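# Turn the handwheel so the stop pointer reads 30 cm

## Task

Rotate the handwheel until the pointer on the stop sits at the 30 cm mark, and leave it there so it still reads 30 cm once the robot lets go.

## Robot and tools

Robot. Two arms stand side by side at a table: left_arm carries a five-finger left hand and right_arm a five-finger right hand, its mirror image. Scene frame: origin at table-top height midway between the nominal bases, +z up, +x out over the table, left_arm on the +y side (image left and right do not follow these names). Measured bases: left_arm at (+0.045, +0.310, +0.037) m, right_arm at (+0.034, -0.232, +0.037) m, both turned almost nothing about z. A camera stand is fixed behind the arms.

Hand point. Each arm is steered by a hand point fixed to its palm, about 0.05 m in front of the palm and 0.15 m out from the wrist face. Its +z runs along straight fingers, +y out of the palm, +x across the palm away from the thumb on the right hand and toward the thumb on the left hand. Straight fingertips reach 0.06 to 0.07 m past the point along +z, about 0.06 m behind it along -y. A wrist bracket on the little-finger side can strike things. Poses and readings are loose: an arm may rest 1 to 3 cm (sometimes 5 cm) off its command, usually low, without touching anything.

execute_actions(actions, cameras). actions is a list of actions; each action is a table of up to 15 rows, one row per 1/30 s step, and a short table repeats its final row to fill 15 steps. Every row is one list of 28 numbers in [-1, 1] covering both arms: left dx, dy, dz, rx, ry, rz; left thumb_turn, thumb_bend, index, middle, ring, little; left force_limit, speed; then the same 14 for the right arm. dx to rz are offsets, not poses: each is measured from that arm's Hand target as it stood when the action began, along that arm's own base axes, and every row of the action counts from that same start. 1.0 equals 0.6 m of travel or 180 degrees; rx, ry, rz form one rotation vector, turning about the Hand target position. All zeros re-requests the current Hand target. The controller clips commanded orientation to within 40 degrees of the measured one per step. The six finger numbers are absolute targets: -1 open/straight, +1 closed/curled; thumb_turn +1 puts the thumb opposite the fingers. force_limit maps -1..+1 to roughly 0..10 N at the fingertip (0..15 N for the two thumb motors); speed rises from near zero at -1 to full at +0.48 and stays full above. No value means "unchanged": to keep a hand as it is, resend the last eight hand numbers you sent for it (or, before any, its hand_measured plus hand_force_limit and hand_speed). cameras: list of names, ["all"], or []; an empty actions list returns images by default.

move(target, speed, blend, blocking, cameras). target is one 28-number row, or up to 15 rows, with the same layout and offsets as above; every row counts from the same starting Hand targets. The hand points travel in straight lines and finish together, at least 0.5 s and at most 10 s. speed: top path speed in m/s, 0.002 to 4.3, default 0.25 (turns up to twice that in rad/s), one value or one per target. blend: corner rounding in metres for a list, default 0 meaning stop at each. blocking=false returns after about 0.5 s while motion continues. The result adds a move: line (done, off_target, moving, held, fault) plus any limits that acted.

wait(seconds 0 to 10, cameras) lets time pass with commands held. stop(cameras) brakes a running move. zoom_image(camera, region) enlarges [x0, y0, x1, y1] pixels of cam_high (504x504), cam_left_wrist or cam_right_wrist (616x616 fisheye) from the newest images; region at most 504 square. show_instructions() shows reference pages. finished_scene(scene) closes the current scene for good; the wheel must already hold the reading the task asks for.

Results. end_effector_position (m) and end_effector_quat_wxyz per arm in its own base frame; Hand target, the base for the next offsets; joint positions, velocities and torques; hand_measured, hand_stopped_by (moving, target, force, stalled, fault) and hand_load_n (positive when the finger is pushed open), six values each in motor order. Some actions also print step positions.

Suggested order. Look with an empty actions call, zoom to read the scale and pointer, approach the handwheel rim or handle slowly with one hand, grip it (close at speed -0.94 or lower for a gentle grip), turn in small steps while checking the pointer, release, back away, confirm the reading, then end the scene.

Avoid. Fast moves into the wheel or table, a target far beyond contact, arms pressing on each other or one hand closing on the other, sweeping paths near an arm's own base, big forces or twists on fingers, and holding arms stretched or pushing unreachable poses, which heats motors (MOTOR HOT at 85 °C, an arm collapse at 100 °C). To end a push, command back past the hand point.

Each tool is called after ">>>" as name([rows], argument=value, ...), one row to a line, values as JSON.

Reference images:

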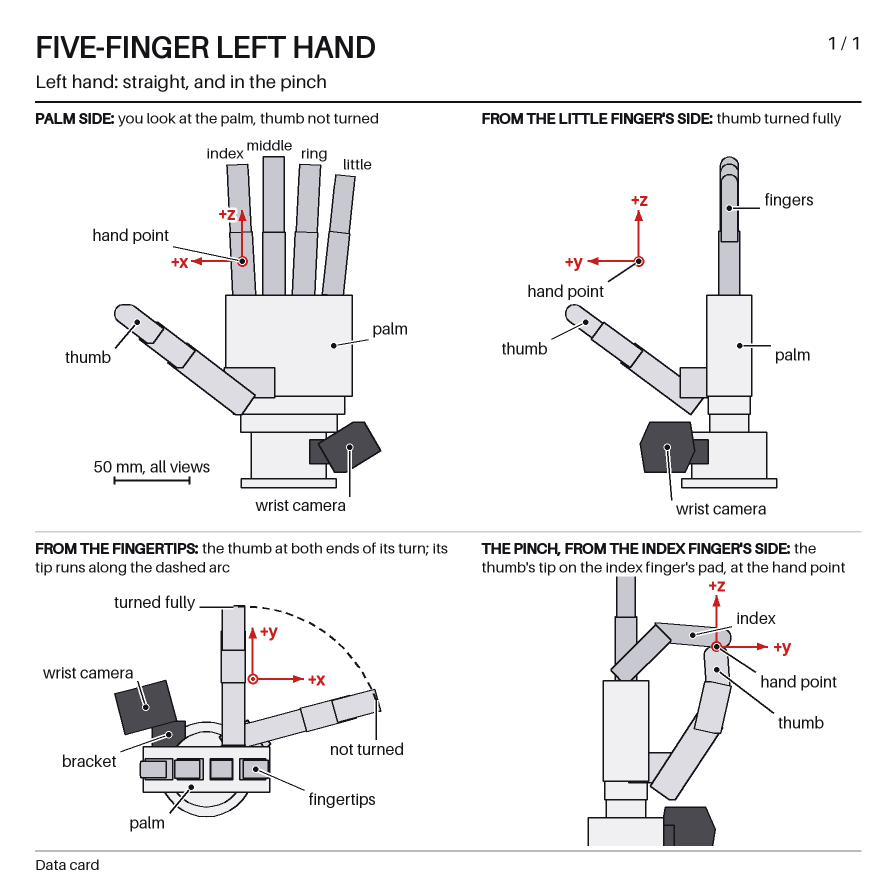

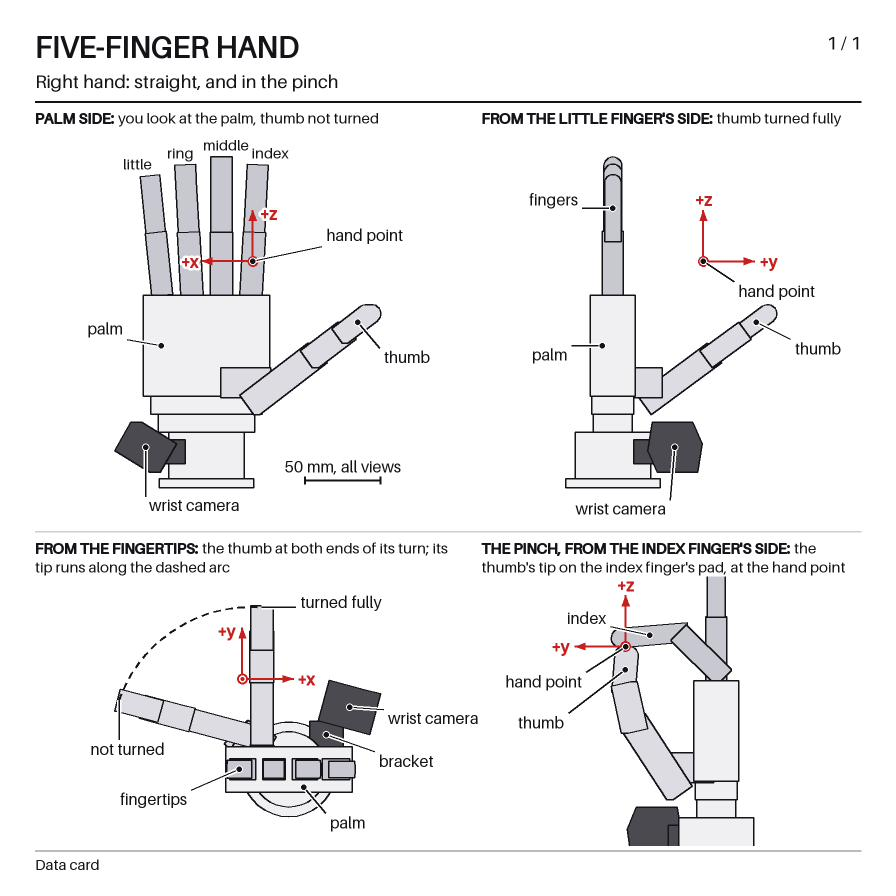

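## Session

>>> execute_actions(actions=[])

Scene clock: 0.00 s.
left_arm: end_effector_position=(+0.4965, -0.0527, +0.3291) hand_measured=(-1.000, -1.000, -1.000, -1.000, -1.000, -1.000) hand_load_n=(+0.0, +0.0, +0.0, +0.0, +0.0, +0.0) hand_stopped_by=(target, target, target, target, target, target) hand_force_limit=0.00 hand_speed=-0.80 end_effector_quat_wxyz=(-0.220, +0.953, +0.007, +0.210) | right_arm: end_effector_position=(+0.6284, +0.1457, +0.3244) hand_measured=(-1.000, -1.000, -1.000, -1.000, -1.000, -1.000) hand_load_n=(+0.0, +0.0, +0.0, +0.0, -0.5, +0.0) hand_stopped_by=(target, target, target, target, target, target) hand_force_limit=0.00 hand_speed=-0.80 end_effector_quat_wxyz=(+0.557, +0.091, +0.823, -0.065)
Joint positions: left_arm=[-0.198 1.307 1.452 -1.356 -0.514 -1.688] | right_arm=[0.295 1.378 1.07 -0.122 0.48 1.775]
Joint velocities: within noise
Joint torques (N m): no reading
Heat: left arm: hottest waist 30 °C; right arm: hottest waist 34 °C.
Hand target: left_arm +0.5016, -0.0537, +0.3440; -0.217, +0.950, +0.011, +0.225 | right_arm +0.6332, +0.1471, +0.3468; +0.572, +0.095, +0.813, -0.058

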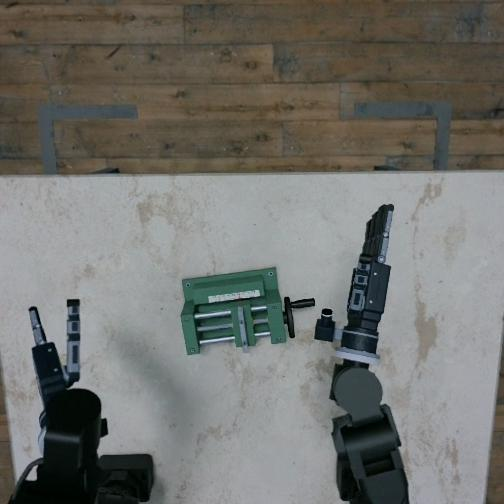

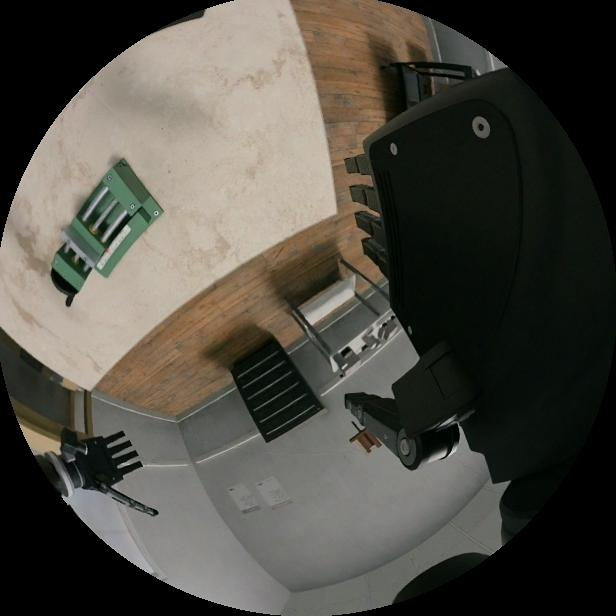

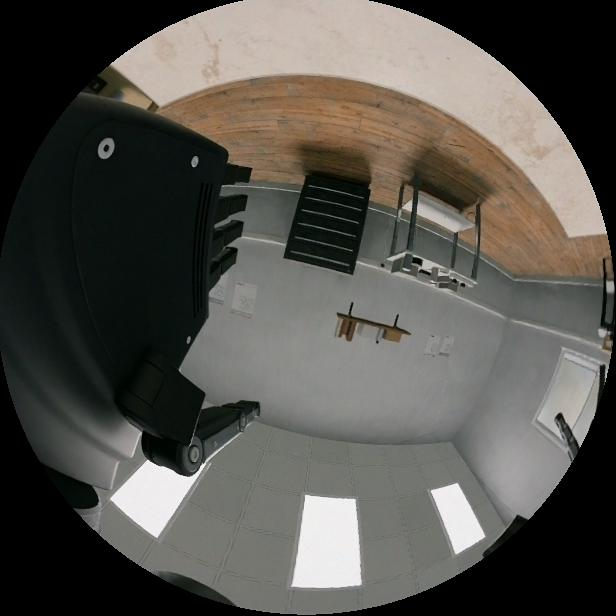

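>>> zoom_image(camera="cam_high", region=[170, 250, 330, 370])

>>> zoom_image(camera="cam_left_wrist", region=[30, 140, 180, 320])

Scaled by 3.150 from the camera's 504x504 image, which has a finer 720x720 frame.

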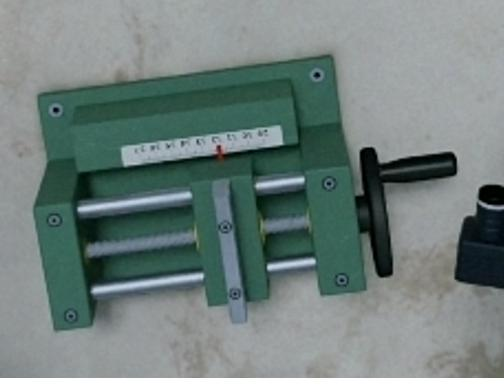

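Scaled by 2.800 from the camera's 616x616 image, which has a finer 880x880 frame.

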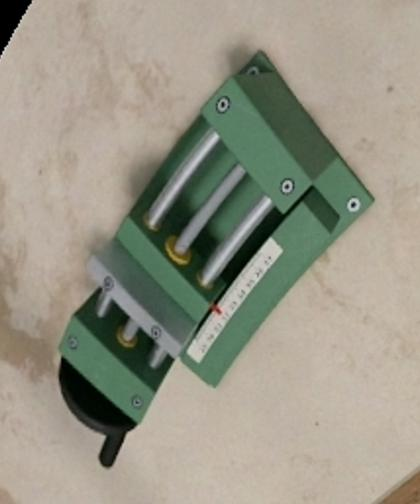

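>>> zoom_image(camera="cam_high", region=[204, 282, 264, 312])

>>> zoom_image(camera="cam_high", region=[0, 160, 504, 504])

Scaled by 8.400 from the camera's 504x504 image, which has a finer 720x720 frame.

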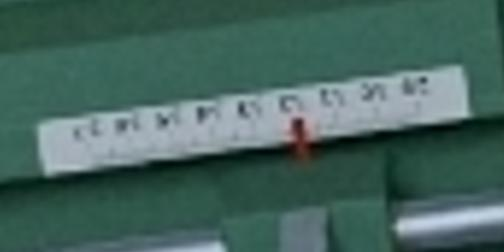

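Scaled by 1.000.

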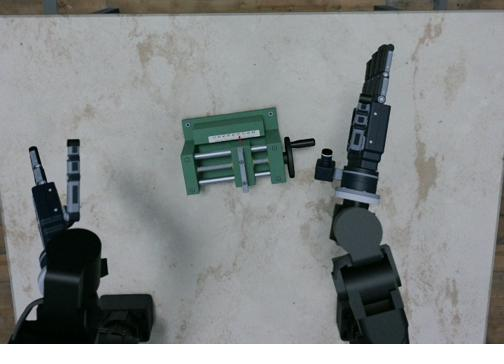

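>>> move(target=[0,0,0,0,0,0,-1,-1,-1,-1,-1,-1,0,-0.8,-0.322,-0.145,-0.145,-0.3807,0.22,0.3872,-1,-1,-1,-1,-1,-1,0,-0.8], cameras=["all"])

Scene clock: 178.63 s.
left_arm: end_effector_position=(+0.4965, -0.0527, +0.3291) hand_measured=(-1.000, -1.000, -1.000, -1.000, -1.000, -1.000) hand_load_n=(+0.0, +0.0, +0.0, +0.0, +0.0, +0.0) hand_stopped_by=(target, target, target, target, target, target) hand_force_limit=0.00 hand_speed=-0.80 end_effector_quat_wxyz=(-0.220, +0.953, +0.007, +0.210) | right_arm: end_effector_position=(+0.4227, +0.0542, +0.2358) hand_measured=(-1.000, -1.000, -1.000, -1.000, -1.000, -1.000) hand_load_n=(+0.0, +0.0, +0.0, +0.0, +0.0, +0.0) hand_stopped_by=(target, target, target, target, target, target) hand_force_limit=0.00 hand_speed=-0.80 end_effector_quat_wxyz=(-0.169, +0.679, -0.694, +0.170)
Joint positions: left_arm=[-0.198 1.307 1.452 -1.356 -0.514 -1.688] | right_arm=[0.061 1.257 1.229 -1.06 0.034 0.075]
Joint torques (N m): left_arm=[-0.15 -11.05 9.74 1.01 -0.48 -0.02] | right_arm=[1.32 -7.47 12.94 0.64 0.03 0.04]
Heat: left arm: hottest elbow 41 °C; right arm: hottest elbow 37 °C.
Hand target: left_arm +0.5016, -0.0537, +0.3440; -0.217, +0.950, +0.011, +0.225 | right_arm +0.4400, +0.0602, +0.2598; -0.183, +0.683, -0.683, +0.183
Off the commanded pose: left_arm 0.016 m, 2 deg | right_arm 0.030 m, 3 deg.
move: off_target (left_arm, right_arm)

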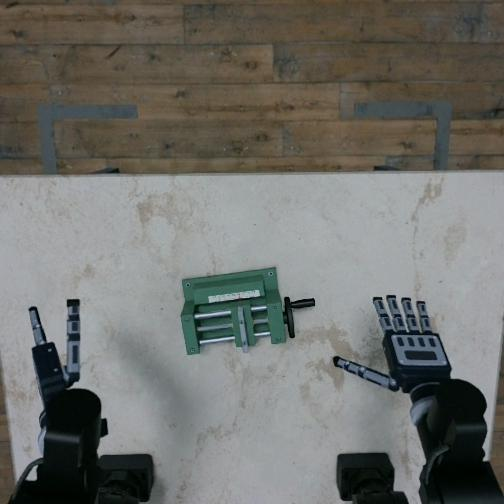

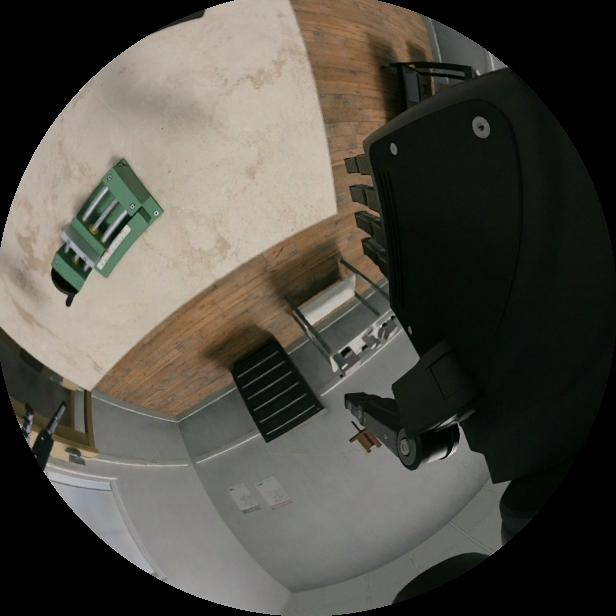

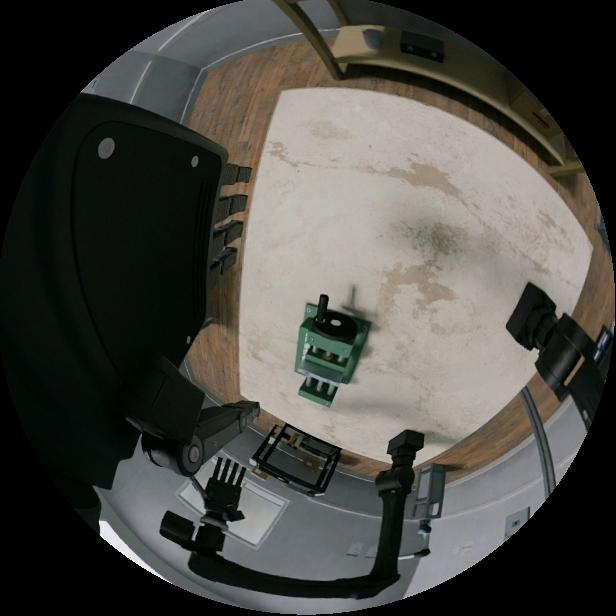

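>>> zoom_image(camera="cam_right_wrist", region=[270, 270, 390, 420])

Scaled by 3.360 from the camera's 616x616 image, which has a finer 880x880 frame.

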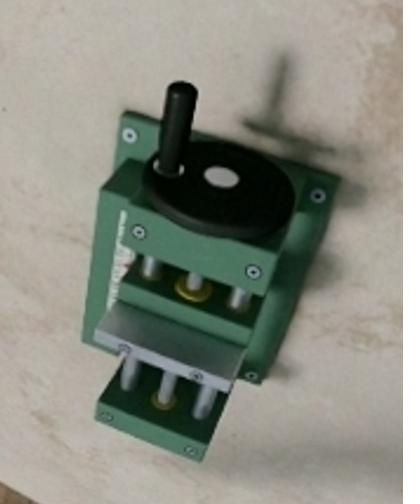

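>>> move(target=[0,0,0,0,0,0,-1,-1,-1,-1,-1,-1,0,-0.8,0.06,-0.08,-0.28,0,-0.1667,0,-1,-1,-1,-1,-1,-1,0,-0.8], cameras=["all"])

Scene clock: 245.60 s.
left_arm: end_effector_position=(+0.4965, -0.0527, +0.3291) hand_measured=(-1.000, -1.000, -1.000, -1.000, -1.000, -1.000) hand_load_n=(+0.0, +0.0, +0.0, +0.0, +0.0, +0.0) hand_stopped_by=(target, target, target, target, target, target) hand_force_limit=0.00 hand_speed=-0.80 end_effector_quat_wxyz=(-0.220, +0.953, +0.007, +0.210) | right_arm: end_effector_position=(+0.4763, +0.0188, +0.0993) hand_measured=(-1.000, -1.000, -1.000, -1.000, -1.000, -1.000) hand_load_n=(-0.5, +0.0, +0.0, +0.0, +0.0, +0.0) hand_stopped_by=(target, target, target, target, target, target) hand_force_limit=0.00 hand_speed=-0.80 end_effector_quat_wxyz=(-0.357, +0.613, -0.611, +0.352)
Joint positions: left_arm=[-0.198 1.307 1.452 -1.356 -0.514 -1.688] | right_arm=[-0.039 1.248 0.614 0.114 -0.043 -0.018]
Joint torques (N m): left_arm=[0.15 -11.46 9.72 0.88 -0.47 -0.03] | right_arm=[-1.2 -6.18 6.63 2.52 -0.25 0.04]
Heat: left arm: hottest elbow 41 °C; right arm: hottest elbow 41 °C.
Hand target: left_arm +0.5016, -0.0537, +0.3440; -0.217, +0.950, +0.011, +0.225 | right_arm +0.4759, +0.0122, +0.0918; -0.354, +0.612, -0.612, +0.354
Off the commanded pose: left_arm 0.016 m, 2 deg | right_arm 0.010 m, 1 deg.
move: off_target (left_arm)

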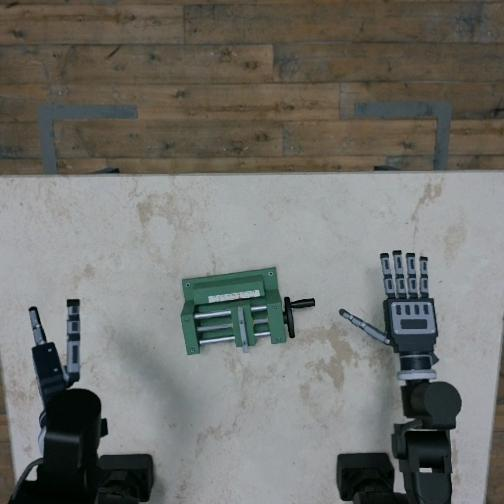

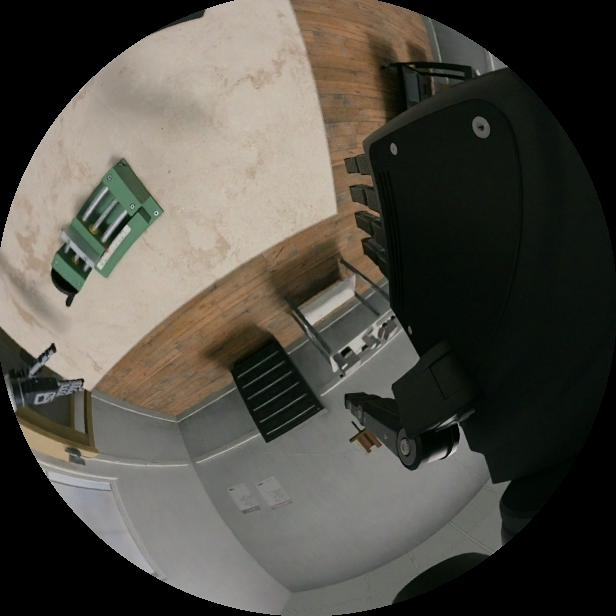

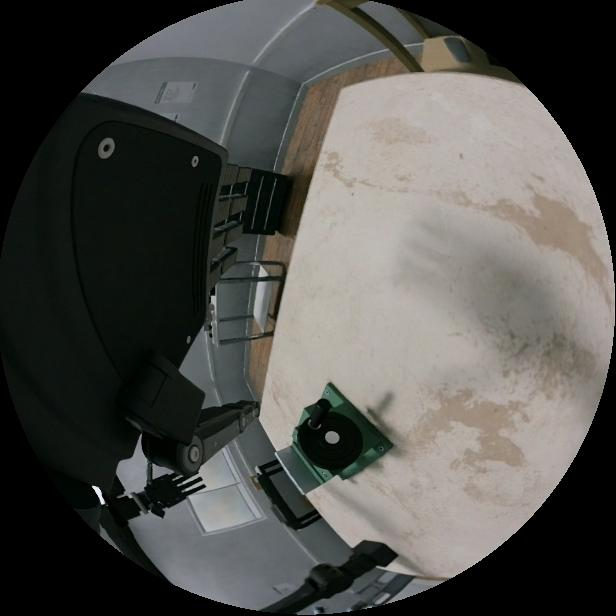

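>>> zoom_image(camera="cam_right_wrist", region=[250, 360, 420, 510])

Scaled by 2.965 from the camera's 616x616 image, which has a finer 880x880 frame.

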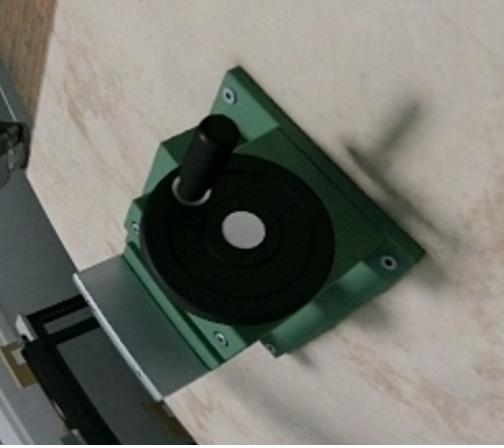

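>>> move(target=[0,0,0,0,0,0,-1,-1,-1,-1,-1,-1,0,-0.8,-0.033,0.167,0.05,0,-0.0833,0.039,1,-0.3,-0.4,-0.4,-1,-1,0,0], cameras=["all"])

Scene clock: 335.30 s.
left_arm: end_effector_position=(+0.4965, -0.0527, +0.3291) hand_measured=(-1.000, -1.000, -1.000, -1.000, -1.000, -1.000) hand_load_n=(+0.0, +0.0, +0.0, +0.0, +0.0, +0.0) hand_stopped_by=(target, target, target, target, target, target) hand_force_limit=0.00 hand_speed=-0.80 end_effector_quat_wxyz=(-0.220, +0.953, +0.007, +0.210) | right_arm: end_effector_position=(+0.4580, +0.1072, +0.1167) hand_measured=(+1.000, -0.300, -0.400, -0.400, -1.000, -1.000) hand_load_n=(+0.0, +0.0, +0.0, +0.0, +0.0, +0.0) hand_stopped_by=(target, target, target, target, target, target) hand_force_limit=0.00 hand_speed=0.00 end_effector_quat_wxyz=(-0.442, +0.602, -0.527, +0.406)
Joint positions: left_arm=[-0.198 1.307 1.452 -1.356 -0.514 -1.688] | right_arm=[0.203 1.192 0.455 0.452 0.09 0.003]
Joint torques (N m): left_arm=[-0.09 -11.81 9.78 1.02 -0.48 -0.03] | right_arm=[1.14 -6.77 6.28 2.69 0.06 0.18]
Heat: left arm: hottest elbow 42 °C; right arm: hottest elbow 35 °C.
Hand target: left_arm +0.5016, -0.0537, +0.3440; -0.217, +0.950, +0.011, +0.225 | right_arm +0.4561, +0.1124, +0.1216; -0.452, +0.597, -0.522, +0.408
Off the commanded pose: left_arm 0.016 m, 2 deg | right_arm 0.008 m, 1 deg.
move: off_target (left_arm)

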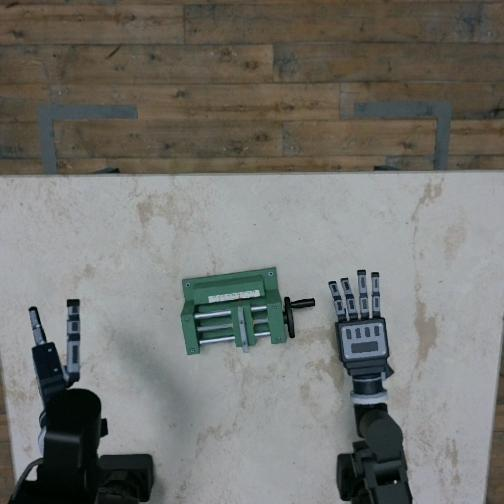

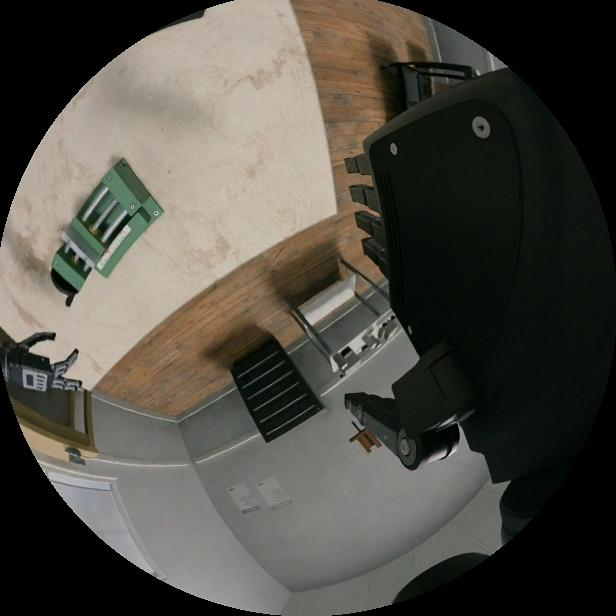

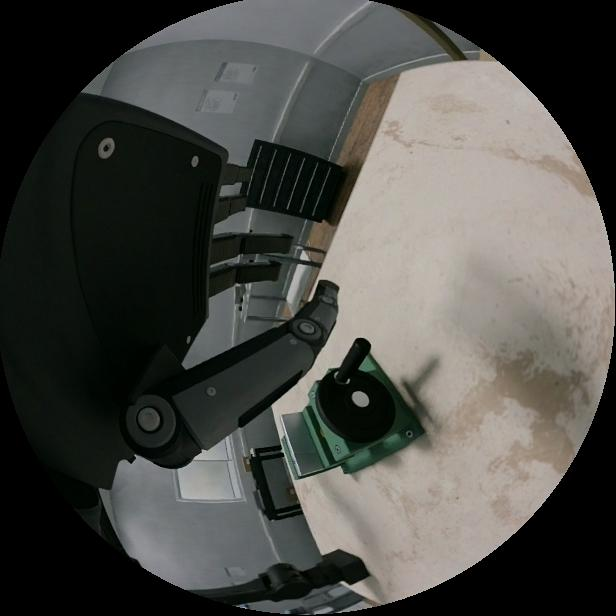

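>>> move(target=[0,0,0,0,0,0,-1,-1,-1,-1,-1,-1,0,-0.8,0.01,0.07,-0.045,0,0,0,1,-0.3,-0.4,-0.4,-1,-1,0,0], cameras=["cam_high","cam_right_wrist"])

>>> zoom_image(camera="cam_right_wrist", region=[180, 220, 480, 490])

>>> zoom_image(camera="cam_high", region=[170, 240, 400, 400])

Scene clock: 353.77 s.
left_arm: end_effector_position=(+0.4965, -0.0527, +0.3291) hand_measured=(-1.000, -1.000, -1.000, -1.000, -1.000, -1.000) hand_load_n=(+0.0, +0.0, +0.0, +0.0, +0.0, +0.0) hand_stopped_by=(target, target, target, target, target, target) hand_force_limit=0.00 hand_speed=-0.80 end_effector_quat_wxyz=(-0.220, +0.953, +0.007, +0.210) | right_arm: end_effector_position=(+0.4614, +0.1479, +0.0955) hand_measured=(+1.000, -0.300, -0.400, -0.400, -1.000, -1.000) hand_load_n=(+0.0, +0.5, +0.0, +0.0, +0.0, +0.0) hand_stopped_by=(target, target, target, target, target, target) hand_force_limit=0.00 hand_speed=0.00 end_effector_quat_wxyz=(-0.445, +0.599, -0.524, +0.410)
Joint positions: left_arm=[-0.198 1.307 1.452 -1.356 -0.514 -1.688] | right_arm=[0.33 1.306 0.455 0.574 0.214 0.034]
Joint torques (N m): left_arm=[0.09 -11.81 9.7 1.02 -0.43 -0.04] | right_arm=[1.08 -5.71 6.39 2.65 0.09 0.2]
Heat: left arm: hottest elbow 42 °C; right arm: hottest elbow 34 °C.
Hand target: left_arm +0.5016, -0.0537, +0.3440; -0.217, +0.950, +0.011, +0.225 | right_arm +0.4622, +0.1543, +0.0948; -0.452, +0.597, -0.522, +0.408
Off the commanded pose: left_arm 0.016 m, 2 deg | right_arm 0.007 m, 1 deg.
move: off_target (left_arm)
Images, in order (width x height): cam_high 504x504, cam_right_wrist 616x616.

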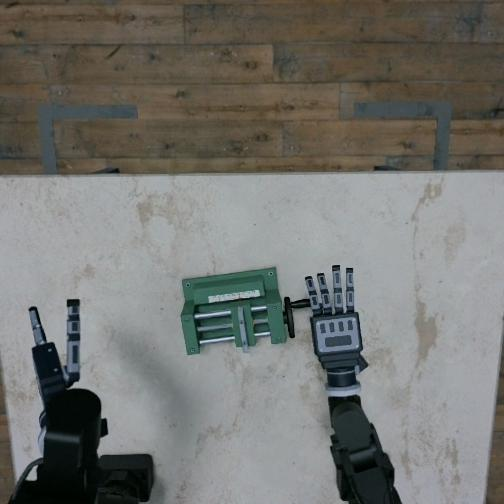

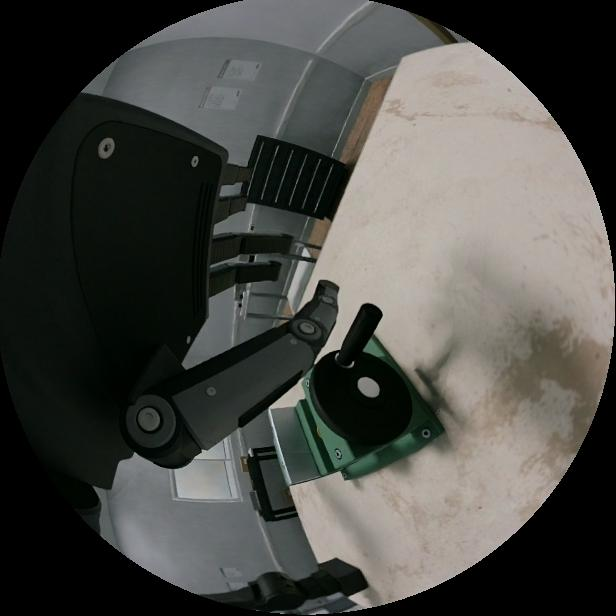

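Scaled by 1.680 from the camera's 616x616 image, which has a finer 880x880 frame.

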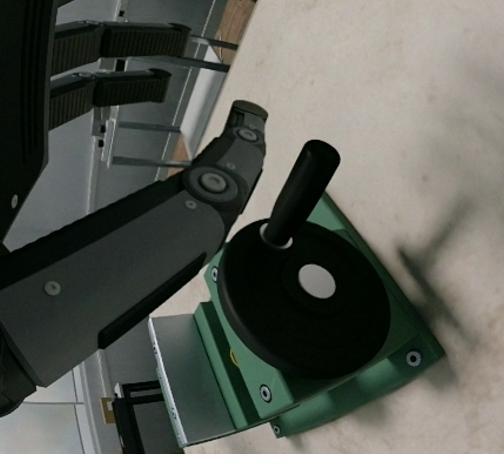

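Scaled by 2.191 from the camera's 504x504 image, which has a finer 720x720 frame.

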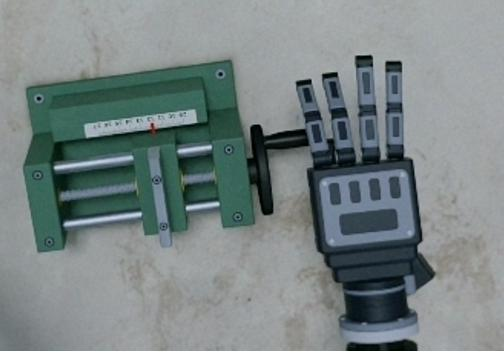

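>>> move(target=[0,0,0,0,0,0,-1,-1,-1,-1,-1,-1,0,-0.8,-0.006,0.015,-0.075,0,0,0,1,-0.3,-0.4,-0.4,-1,-1,0,0], cameras=["cam_high","cam_right_wrist"], speed=0.15)

>>> zoom_image(camera="cam_right_wrist", region=[180, 200, 480, 470])

>>> zoom_image(camera="cam_high", region=[170, 240, 400, 400])

Scene clock: 371.17 s.
left_arm: end_effector_position=(+0.4965, -0.0527, +0.3291) hand_measured=(-1.000, -1.000, -1.000, -1.000, -1.000, -1.000) hand_load_n=(+0.0, +0.0, +0.0, +0.0, +0.0, +0.0) hand_stopped_by=(target, target, target, target, target, target) hand_force_limit=0.00 hand_speed=-0.80 end_effector_quat_wxyz=(-0.220, +0.953, +0.007, +0.210) | right_arm: end_effector_position=(+0.4655, +0.1578, +0.0601) hand_measured=(+1.000, -0.300, -0.400, -0.400, -1.000, -1.000) hand_load_n=(-0.5, -1.0, +0.0, +0.0, +0.0, +0.0) hand_stopped_by=(target, target, target, target, target, target) hand_force_limit=0.00 hand_speed=0.00 end_effector_quat_wxyz=(-0.452, +0.592, -0.522, +0.416)
Joint positions: left_arm=[-0.198 1.307 1.452 -1.356 -0.514 -1.688] | right_arm=[0.358 1.466 0.43 0.781 0.245 0.043]
Joint torques (N m): left_arm=[0.03 -11.75 9.74 0.87 -0.47 -0.03] | right_arm=[1.38 -6.36 4.46 2.5 0.03 0.2]
Heat: left arm: hottest elbow 42 °C; right arm: hottest elbow 34 °C.
Hand target: left_arm +0.5016, -0.0537, +0.3440; -0.217, +0.950, +0.011, +0.225 | right_arm +0.4587, +0.1633, +0.0499; -0.452, +0.597, -0.522, +0.409
Off the commanded pose: left_arm 0.016 m, 2 deg | right_arm 0.014 m, 1 deg.
move: off_target (left_arm, right_arm)
Images, in order (width x height): cam_high 504x504, cam_right_wrist 616x616.

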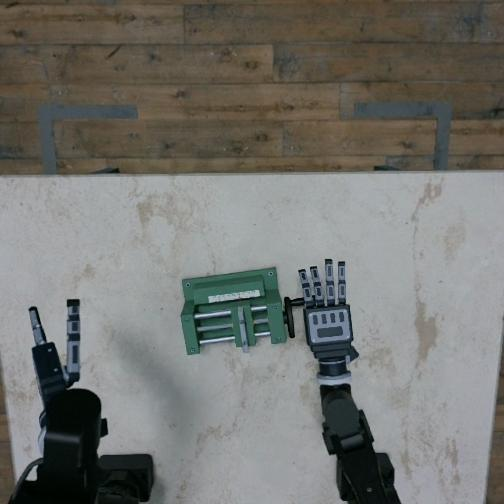

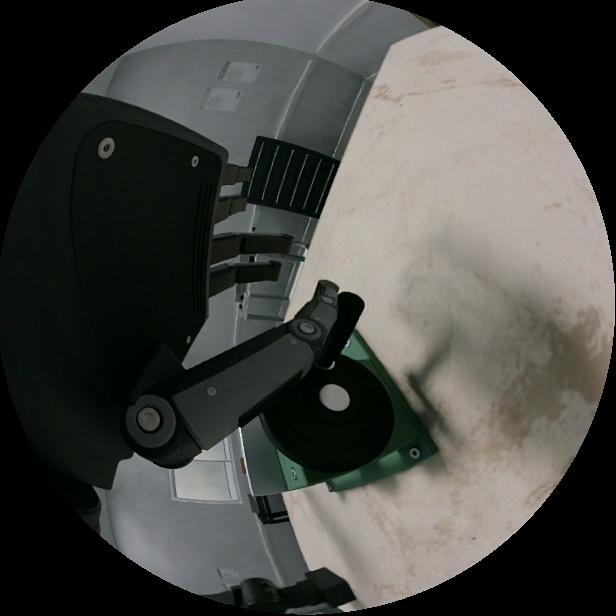

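Scaled by 1.680 from the camera's 616x616 image, which has a finer 880x880 frame.

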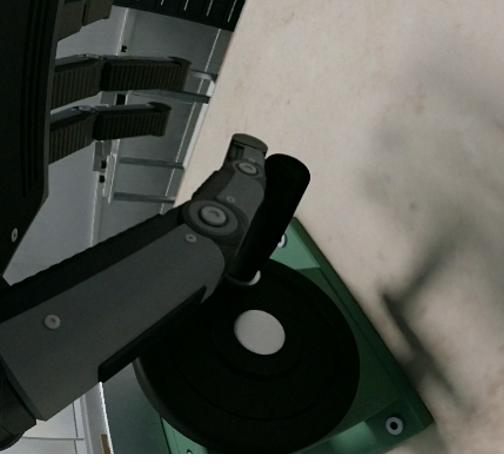

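Scaled by 2.191 from the camera's 504x504 image, which has a finer 720x720 frame.

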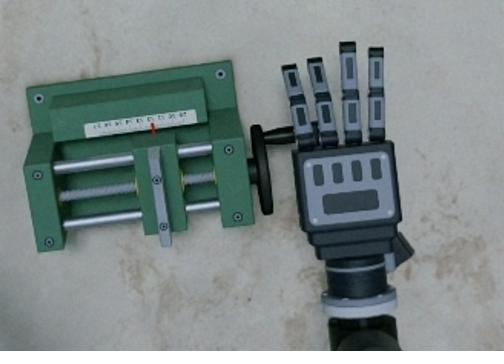

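>>> move(target=[0,0,0,0,0,0,-1,-1,-1,-1,-1,-1,0,-0.8,-0.008,0.0,-0.05,0,0,0,1,-0.3,-0.4,-0.4,-1,-1,0,0], cameras=["cam_high","cam_right_wrist"], speed=0.1)

>>> zoom_image(camera="cam_right_wrist", region=[180, 200, 480, 470])

>>> zoom_image(camera="cam_high", region=[170, 240, 400, 400])

Scene clock: 389.57 s.
left_arm: end_effector_position=(+0.4965, -0.0527, +0.3291) hand_measured=(-1.000, -1.000, -1.000, -1.000, -1.000, -1.000) hand_load_n=(-0.5, +0.0, +0.0, +0.0, +0.0, +0.0) hand_stopped_by=(target, target, target, target, target, target) hand_force_limit=0.00 hand_speed=-0.80 end_effector_quat_wxyz=(-0.220, +0.953, +0.007, +0.210) | right_arm: end_effector_position=(+0.4628, +0.1582, +0.0316) hand_measured=(+1.000, -0.300, -0.400, -0.400, -1.000, -1.000) hand_load_n=(-0.5, -1.0, +0.0, +0.0, +0.0, +0.0) hand_stopped_by=(target, target, target, target, target, target) hand_force_limit=0.00 hand_speed=0.00 end_effector_quat_wxyz=(-0.454, +0.590, -0.521, +0.417)
Joint positions: left_arm=[-0.198 1.307 1.452 -1.356 -0.514 -1.688] | right_arm=[0.362 1.583 0.407 0.926 0.25 0.044]
Joint torques (N m): left_arm=[-0.09 -11.46 9.7 0.96 -0.47 -0.04] | right_arm=[1.49 -6.59 3.44 2.4 0.03 0.2]
Heat: left arm: hottest elbow 42 °C; right arm: hottest elbow 33 °C.
Hand target: left_arm +0.5016, -0.0537, +0.3440; -0.217, +0.950, +0.011, +0.225 | right_arm +0.4538, +0.1633, +0.0198; -0.452, +0.597, -0.522, +0.408
Off the commanded pose: left_arm 0.016 m, 2 deg | right_arm 0.016 m, 1 deg.
move: off_target (left_arm, right_arm)
Images, in order (width x height): cam_high 504x504, cam_right_wrist 616x616.

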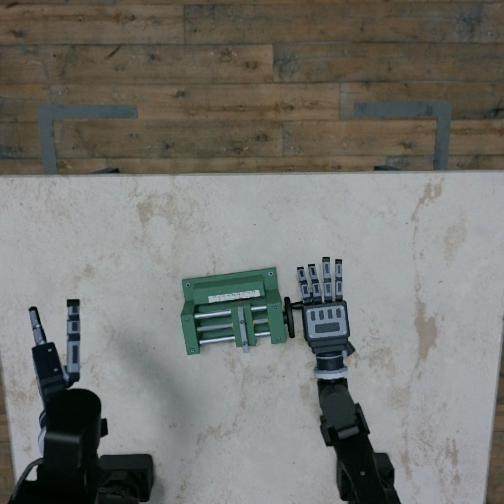

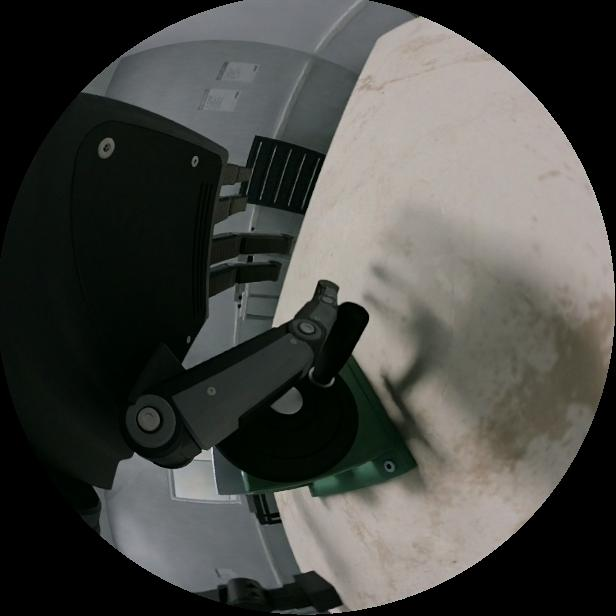

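Scaled by 1.680 from the camera's 616x616 image, which has a finer 880x880 frame.

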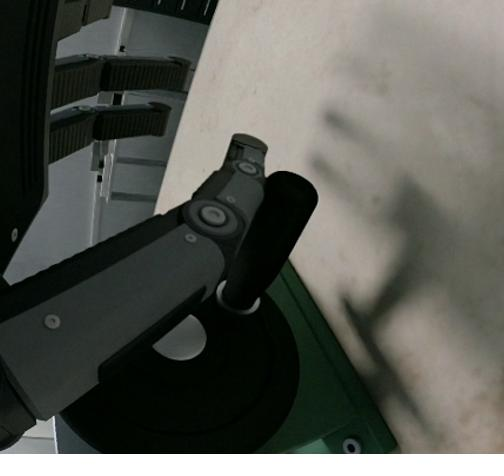

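Scaled by 2.191 from the camera's 504x504 image, which has a finer 720x720 frame.

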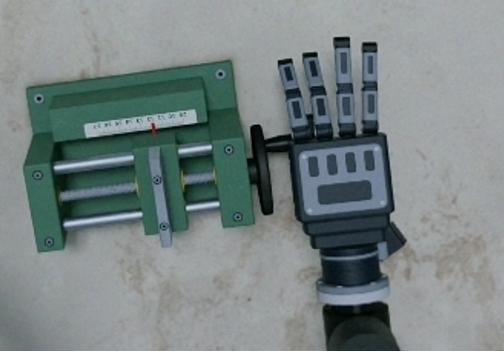

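>>> move([
  [0,0,0,0,0,0,-1,-1,-1,-1,-1,-1,0,-0.8,0,0,0.07,0,0,0,1,-0.3,-0.4,-0.4,-1,-1,0,0],
  [0,0,0,0,0,0,-1,-1,-1,-1,-1,-1,0,-0.8,-0.05,0,0.07,0,0,0,1,-0.3,-0.4,-0.4,-1,-1,0,0],
], cameras=["cam_high","cam_right_wrist"], speed=0.15)

>>> zoom_image(camera="cam_right_wrist", region=[180, 200, 480, 470])

>>> zoom_image(camera="cam_high", region=[170, 240, 400, 400])

Scene clock: 456.90 s.
left_arm: end_effector_position=(+0.4965, -0.0527, +0.3291) hand_measured=(-1.000, -1.000, -1.000, -1.000, -1.000, -1.000) hand_load_n=(+0.0, +0.0, +0.0, +0.0, +0.0, +0.0) hand_stopped_by=(target, target, target, target, target, target) hand_force_limit=0.00 hand_speed=-0.80 end_effector_quat_wxyz=(-0.220, +0.953, +0.007, +0.210) | right_arm: end_effector_position=(+0.4298, +0.1590, +0.0594) hand_measured=(+1.000, -0.300, -0.400, -0.400, -1.000, -1.000) hand_load_n=(+0.0, +0.0, +0.0, +0.0, +0.0, +0.0) hand_stopped_by=(target, target, target, target, target, target) hand_force_limit=0.00 hand_speed=0.00 end_effector_quat_wxyz=(-0.448, +0.596, -0.523, +0.412)
Joint positions: left_arm=[-0.198 1.307 1.452 -1.356 -0.514 -1.688] | right_arm=[0.404 1.377 0.351 0.752 0.287 0.055]
Joint torques (N m): left_arm=[-0.26 -11.46 9.76 0.98 -0.48 -0.07] | right_arm=[1.32 -8.18 4.72 1.4 0.11 0.2]
Heat: left arm: hottest elbow 43 °C; right arm: hottest waist 32 °C.
Hand target: left_arm +0.5016, -0.0537, +0.3440; -0.217, +0.950, +0.011, +0.225 | right_arm +0.4238, +0.1634, +0.0618; -0.452, +0.597, -0.522, +0.408
Off the commanded pose: left_arm 0.016 m, 2 deg | right_arm 0.008 m, 1 deg.
move: off_target (left_arm)
Images, in order (width x height): cam_high 504x504, cam_right_wrist 616x616.

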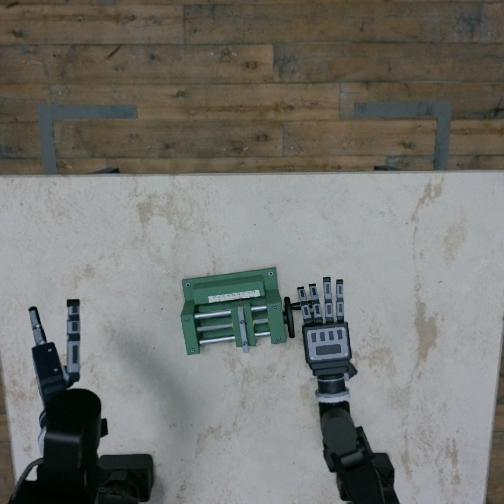

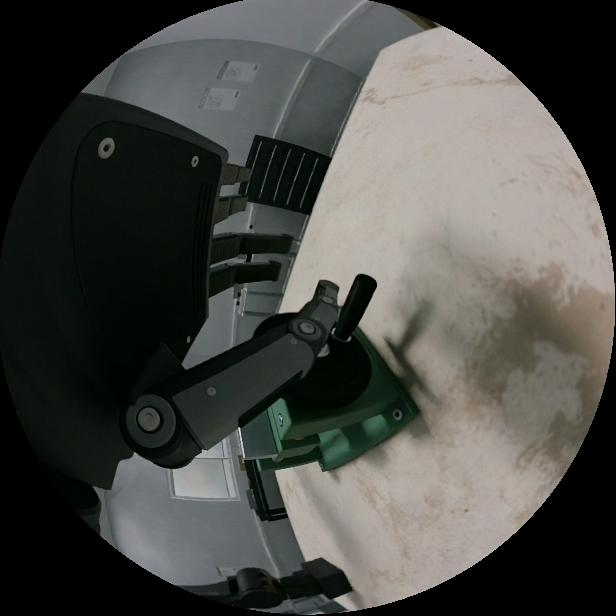

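Scaled by 1.680 from the camera's 616x616 image, which has a finer 880x880 frame.

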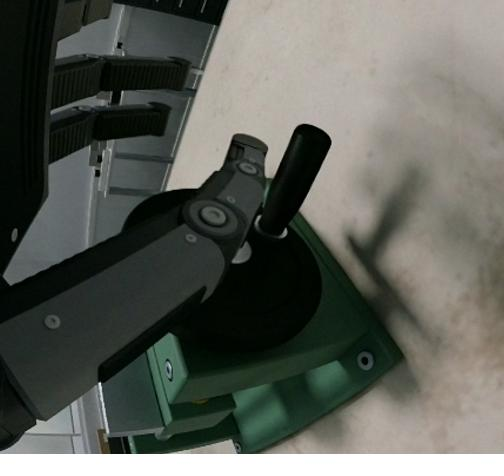

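Scaled by 2.191 from the camera's 504x504 image, which has a finer 720x720 frame.

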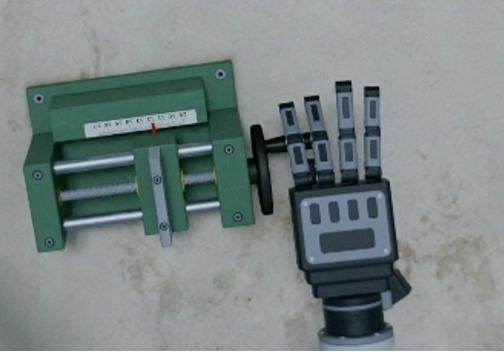

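>>> move(target=[0,0,0,0,0,0,-1,-1,-1,-1,-1,-1,0,-0.8,-0.005,0,-0.06,0,0,0,1,-0.3,-0.4,-0.4,-1,-1,0,0], cameras=["cam_high","cam_right_wrist"], speed=0.1)

>>> zoom_image(camera="cam_right_wrist", region=[180, 200, 480, 470])

Scene clock: 465.87 s.
left_arm: end_effector_position=(+0.4965, -0.0527, +0.3291) hand_measured=(-1.000, -1.000, -1.000, -1.000, -1.000, -1.000) hand_load_n=(-0.5, +0.0, +0.0, +0.0, +0.0, +0.0) hand_stopped_by=(target, target, target, target, target, target) hand_force_limit=0.00 hand_speed=-0.80 end_effector_quat_wxyz=(-0.220, +0.953, +0.007, +0.210) | right_arm: end_effector_position=(+0.4249, +0.1584, +0.0296) hand_measured=(+1.000, -0.300, -0.400, -0.400, -1.000, -1.000) hand_load_n=(+0.0, +0.0, +0.0, +0.0, +0.0, +0.0) hand_stopped_by=(target, target, target, target, target, target) hand_force_limit=0.00 hand_speed=0.00 end_effector_quat_wxyz=(-0.448, +0.596, -0.523, +0.412)
Joint positions: left_arm=[-0.198 1.307 1.452 -1.356 -0.514 -1.688] | right_arm=[0.409 1.506 0.321 0.912 0.291 0.057]
Joint torques (N m): left_arm=[-0.15 -11.46 9.72 0.88 -0.46 -0.06] | right_arm=[1.32 -5.77 3.85 2.62 0.11 0.2]
Heat: left arm: hottest elbow 43 °C; right arm: hottest waist 32 °C.
Hand target: left_arm +0.5016, -0.0537, +0.3440; -0.217, +0.950, +0.011, +0.225 | right_arm +0.4207, +0.1634, +0.0257; -0.452, +0.597, -0.522, +0.408
Off the commanded pose: left_arm 0.016 m, 2 deg | right_arm 0.008 m, 1 deg.
move: off_target (left_arm)
Images, in order (width x height): cam_high 504x504, cam_right_wrist 616x616.

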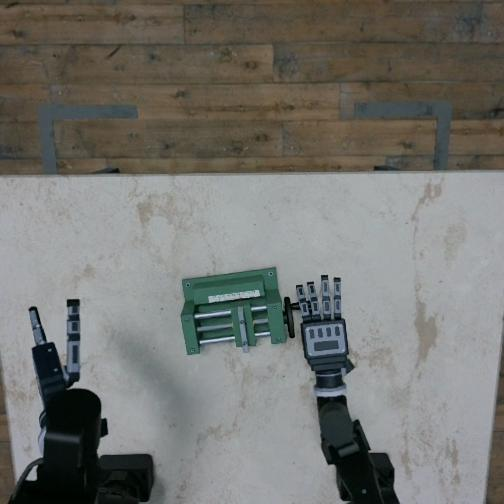

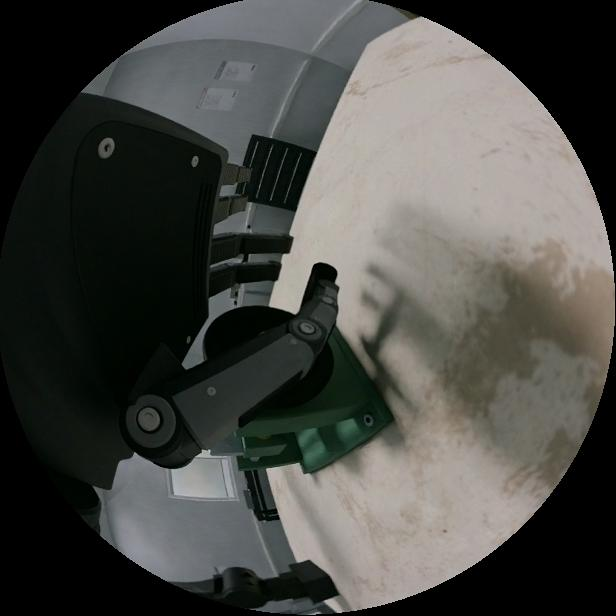

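Scaled by 1.680 from the camera's 616x616 image, which has a finer 880x880 frame.

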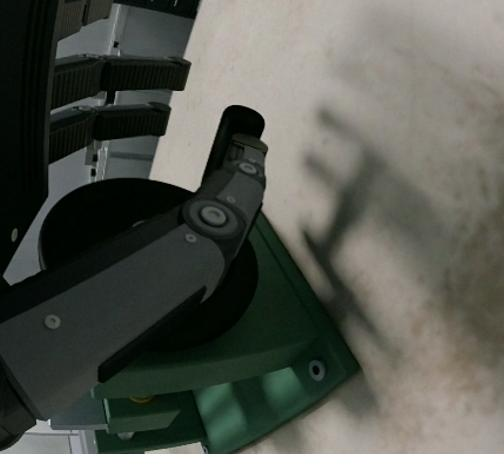

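>>> move([
  [0,0,0,0,0,0,-1,-1,-1,-1,-1,-1,0,-0.8,0,0,-0.023,0,0,0,1,-0.3,-0.4,-0.4,-1,-1,0,0],
  [0,0,0,0,0,0,-1,-1,-1,-1,-1,-1,0,-0.8,0,0,-0.023,0,0,0,1,-0.3,0.2,0.2,-1,-1,-0.4,-0.7],
], cameras=["cam_high","cam_right_wrist"], speed=0.1)

>>> zoom_image(camera="cam_right_wrist", region=[180, 200, 480, 470])

Scene clock: 478.53 s.
left_arm: end_effector_position=(+0.4965, -0.0527, +0.3291) hand_measured=(-1.000, -1.000, -1.000, -1.000, -1.000, -1.000) hand_load_n=(+0.0, +0.0, +0.0, +0.0, +0.0, -0.5) hand_stopped_by=(target, target, target, target, target, target) hand_force_limit=0.00 hand_speed=-0.80 end_effector_quat_wxyz=(-0.220, +0.953, +0.007, +0.210) | right_arm: end_effector_position=(+0.4270, +0.1591, +0.0172) hand_measured=(+1.000, -0.302, +0.148, +0.122, -1.000, -1.000) hand_load_n=(-0.5, +9.5, +10.5, +0.0, -0.5, +0.0) hand_stopped_by=(target, target, force, force, target, target) hand_force_limit=-0.40 hand_speed=-0.70 end_effector_quat_wxyz=(-0.450, +0.594, -0.524, +0.413)
Joint positions: left_arm=[-0.198 1.307 1.452 -1.356 -0.514 -1.688] | right_arm=[0.409 1.579 0.321 0.989 0.293 0.06]
Joint torques (N m): left_arm=[-0.44 -11.69 9.78 0.94 -0.46 -0.05] | right_arm=[1.32 -6.36 3.12 2.59 0.05 0.17]
Heat: left arm: hottest elbow 43 °C; right arm: hottest waist 32 °C.
Hand target: left_arm +0.5016, -0.0537, +0.3440; -0.217, +0.950, +0.011, +0.225 | right_arm +0.4207, +0.1633, +0.0118; -0.451, +0.597, -0.522, +0.408
Off the commanded pose: left_arm 0.016 m, 2 deg | right_arm 0.009 m, 1 deg.
move: off_target (left_arm)
Images, in order (width x height): cam_high 504x504, cam_right_wrist 616x616.

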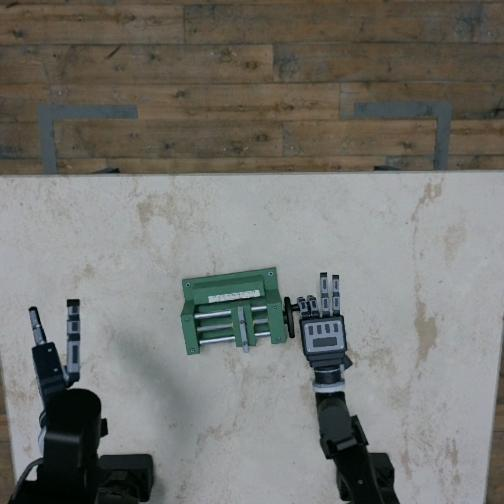

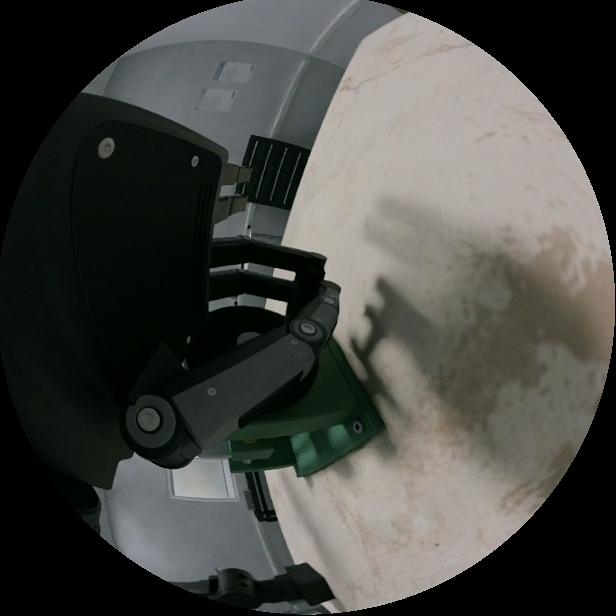

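Scaled by 1.680 from the camera's 616x616 image, which has a finer 880x880 frame.

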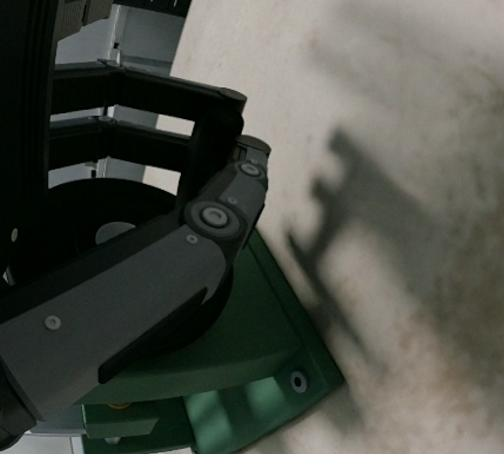

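>>> zoom_image(camera="cam_high", region=[204, 280, 264, 310])

Scaled by 8.400 from the camera's 504x504 image, which has a finer 720x720 frame.

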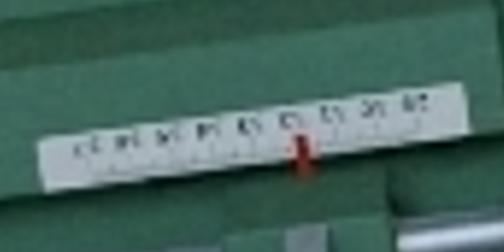

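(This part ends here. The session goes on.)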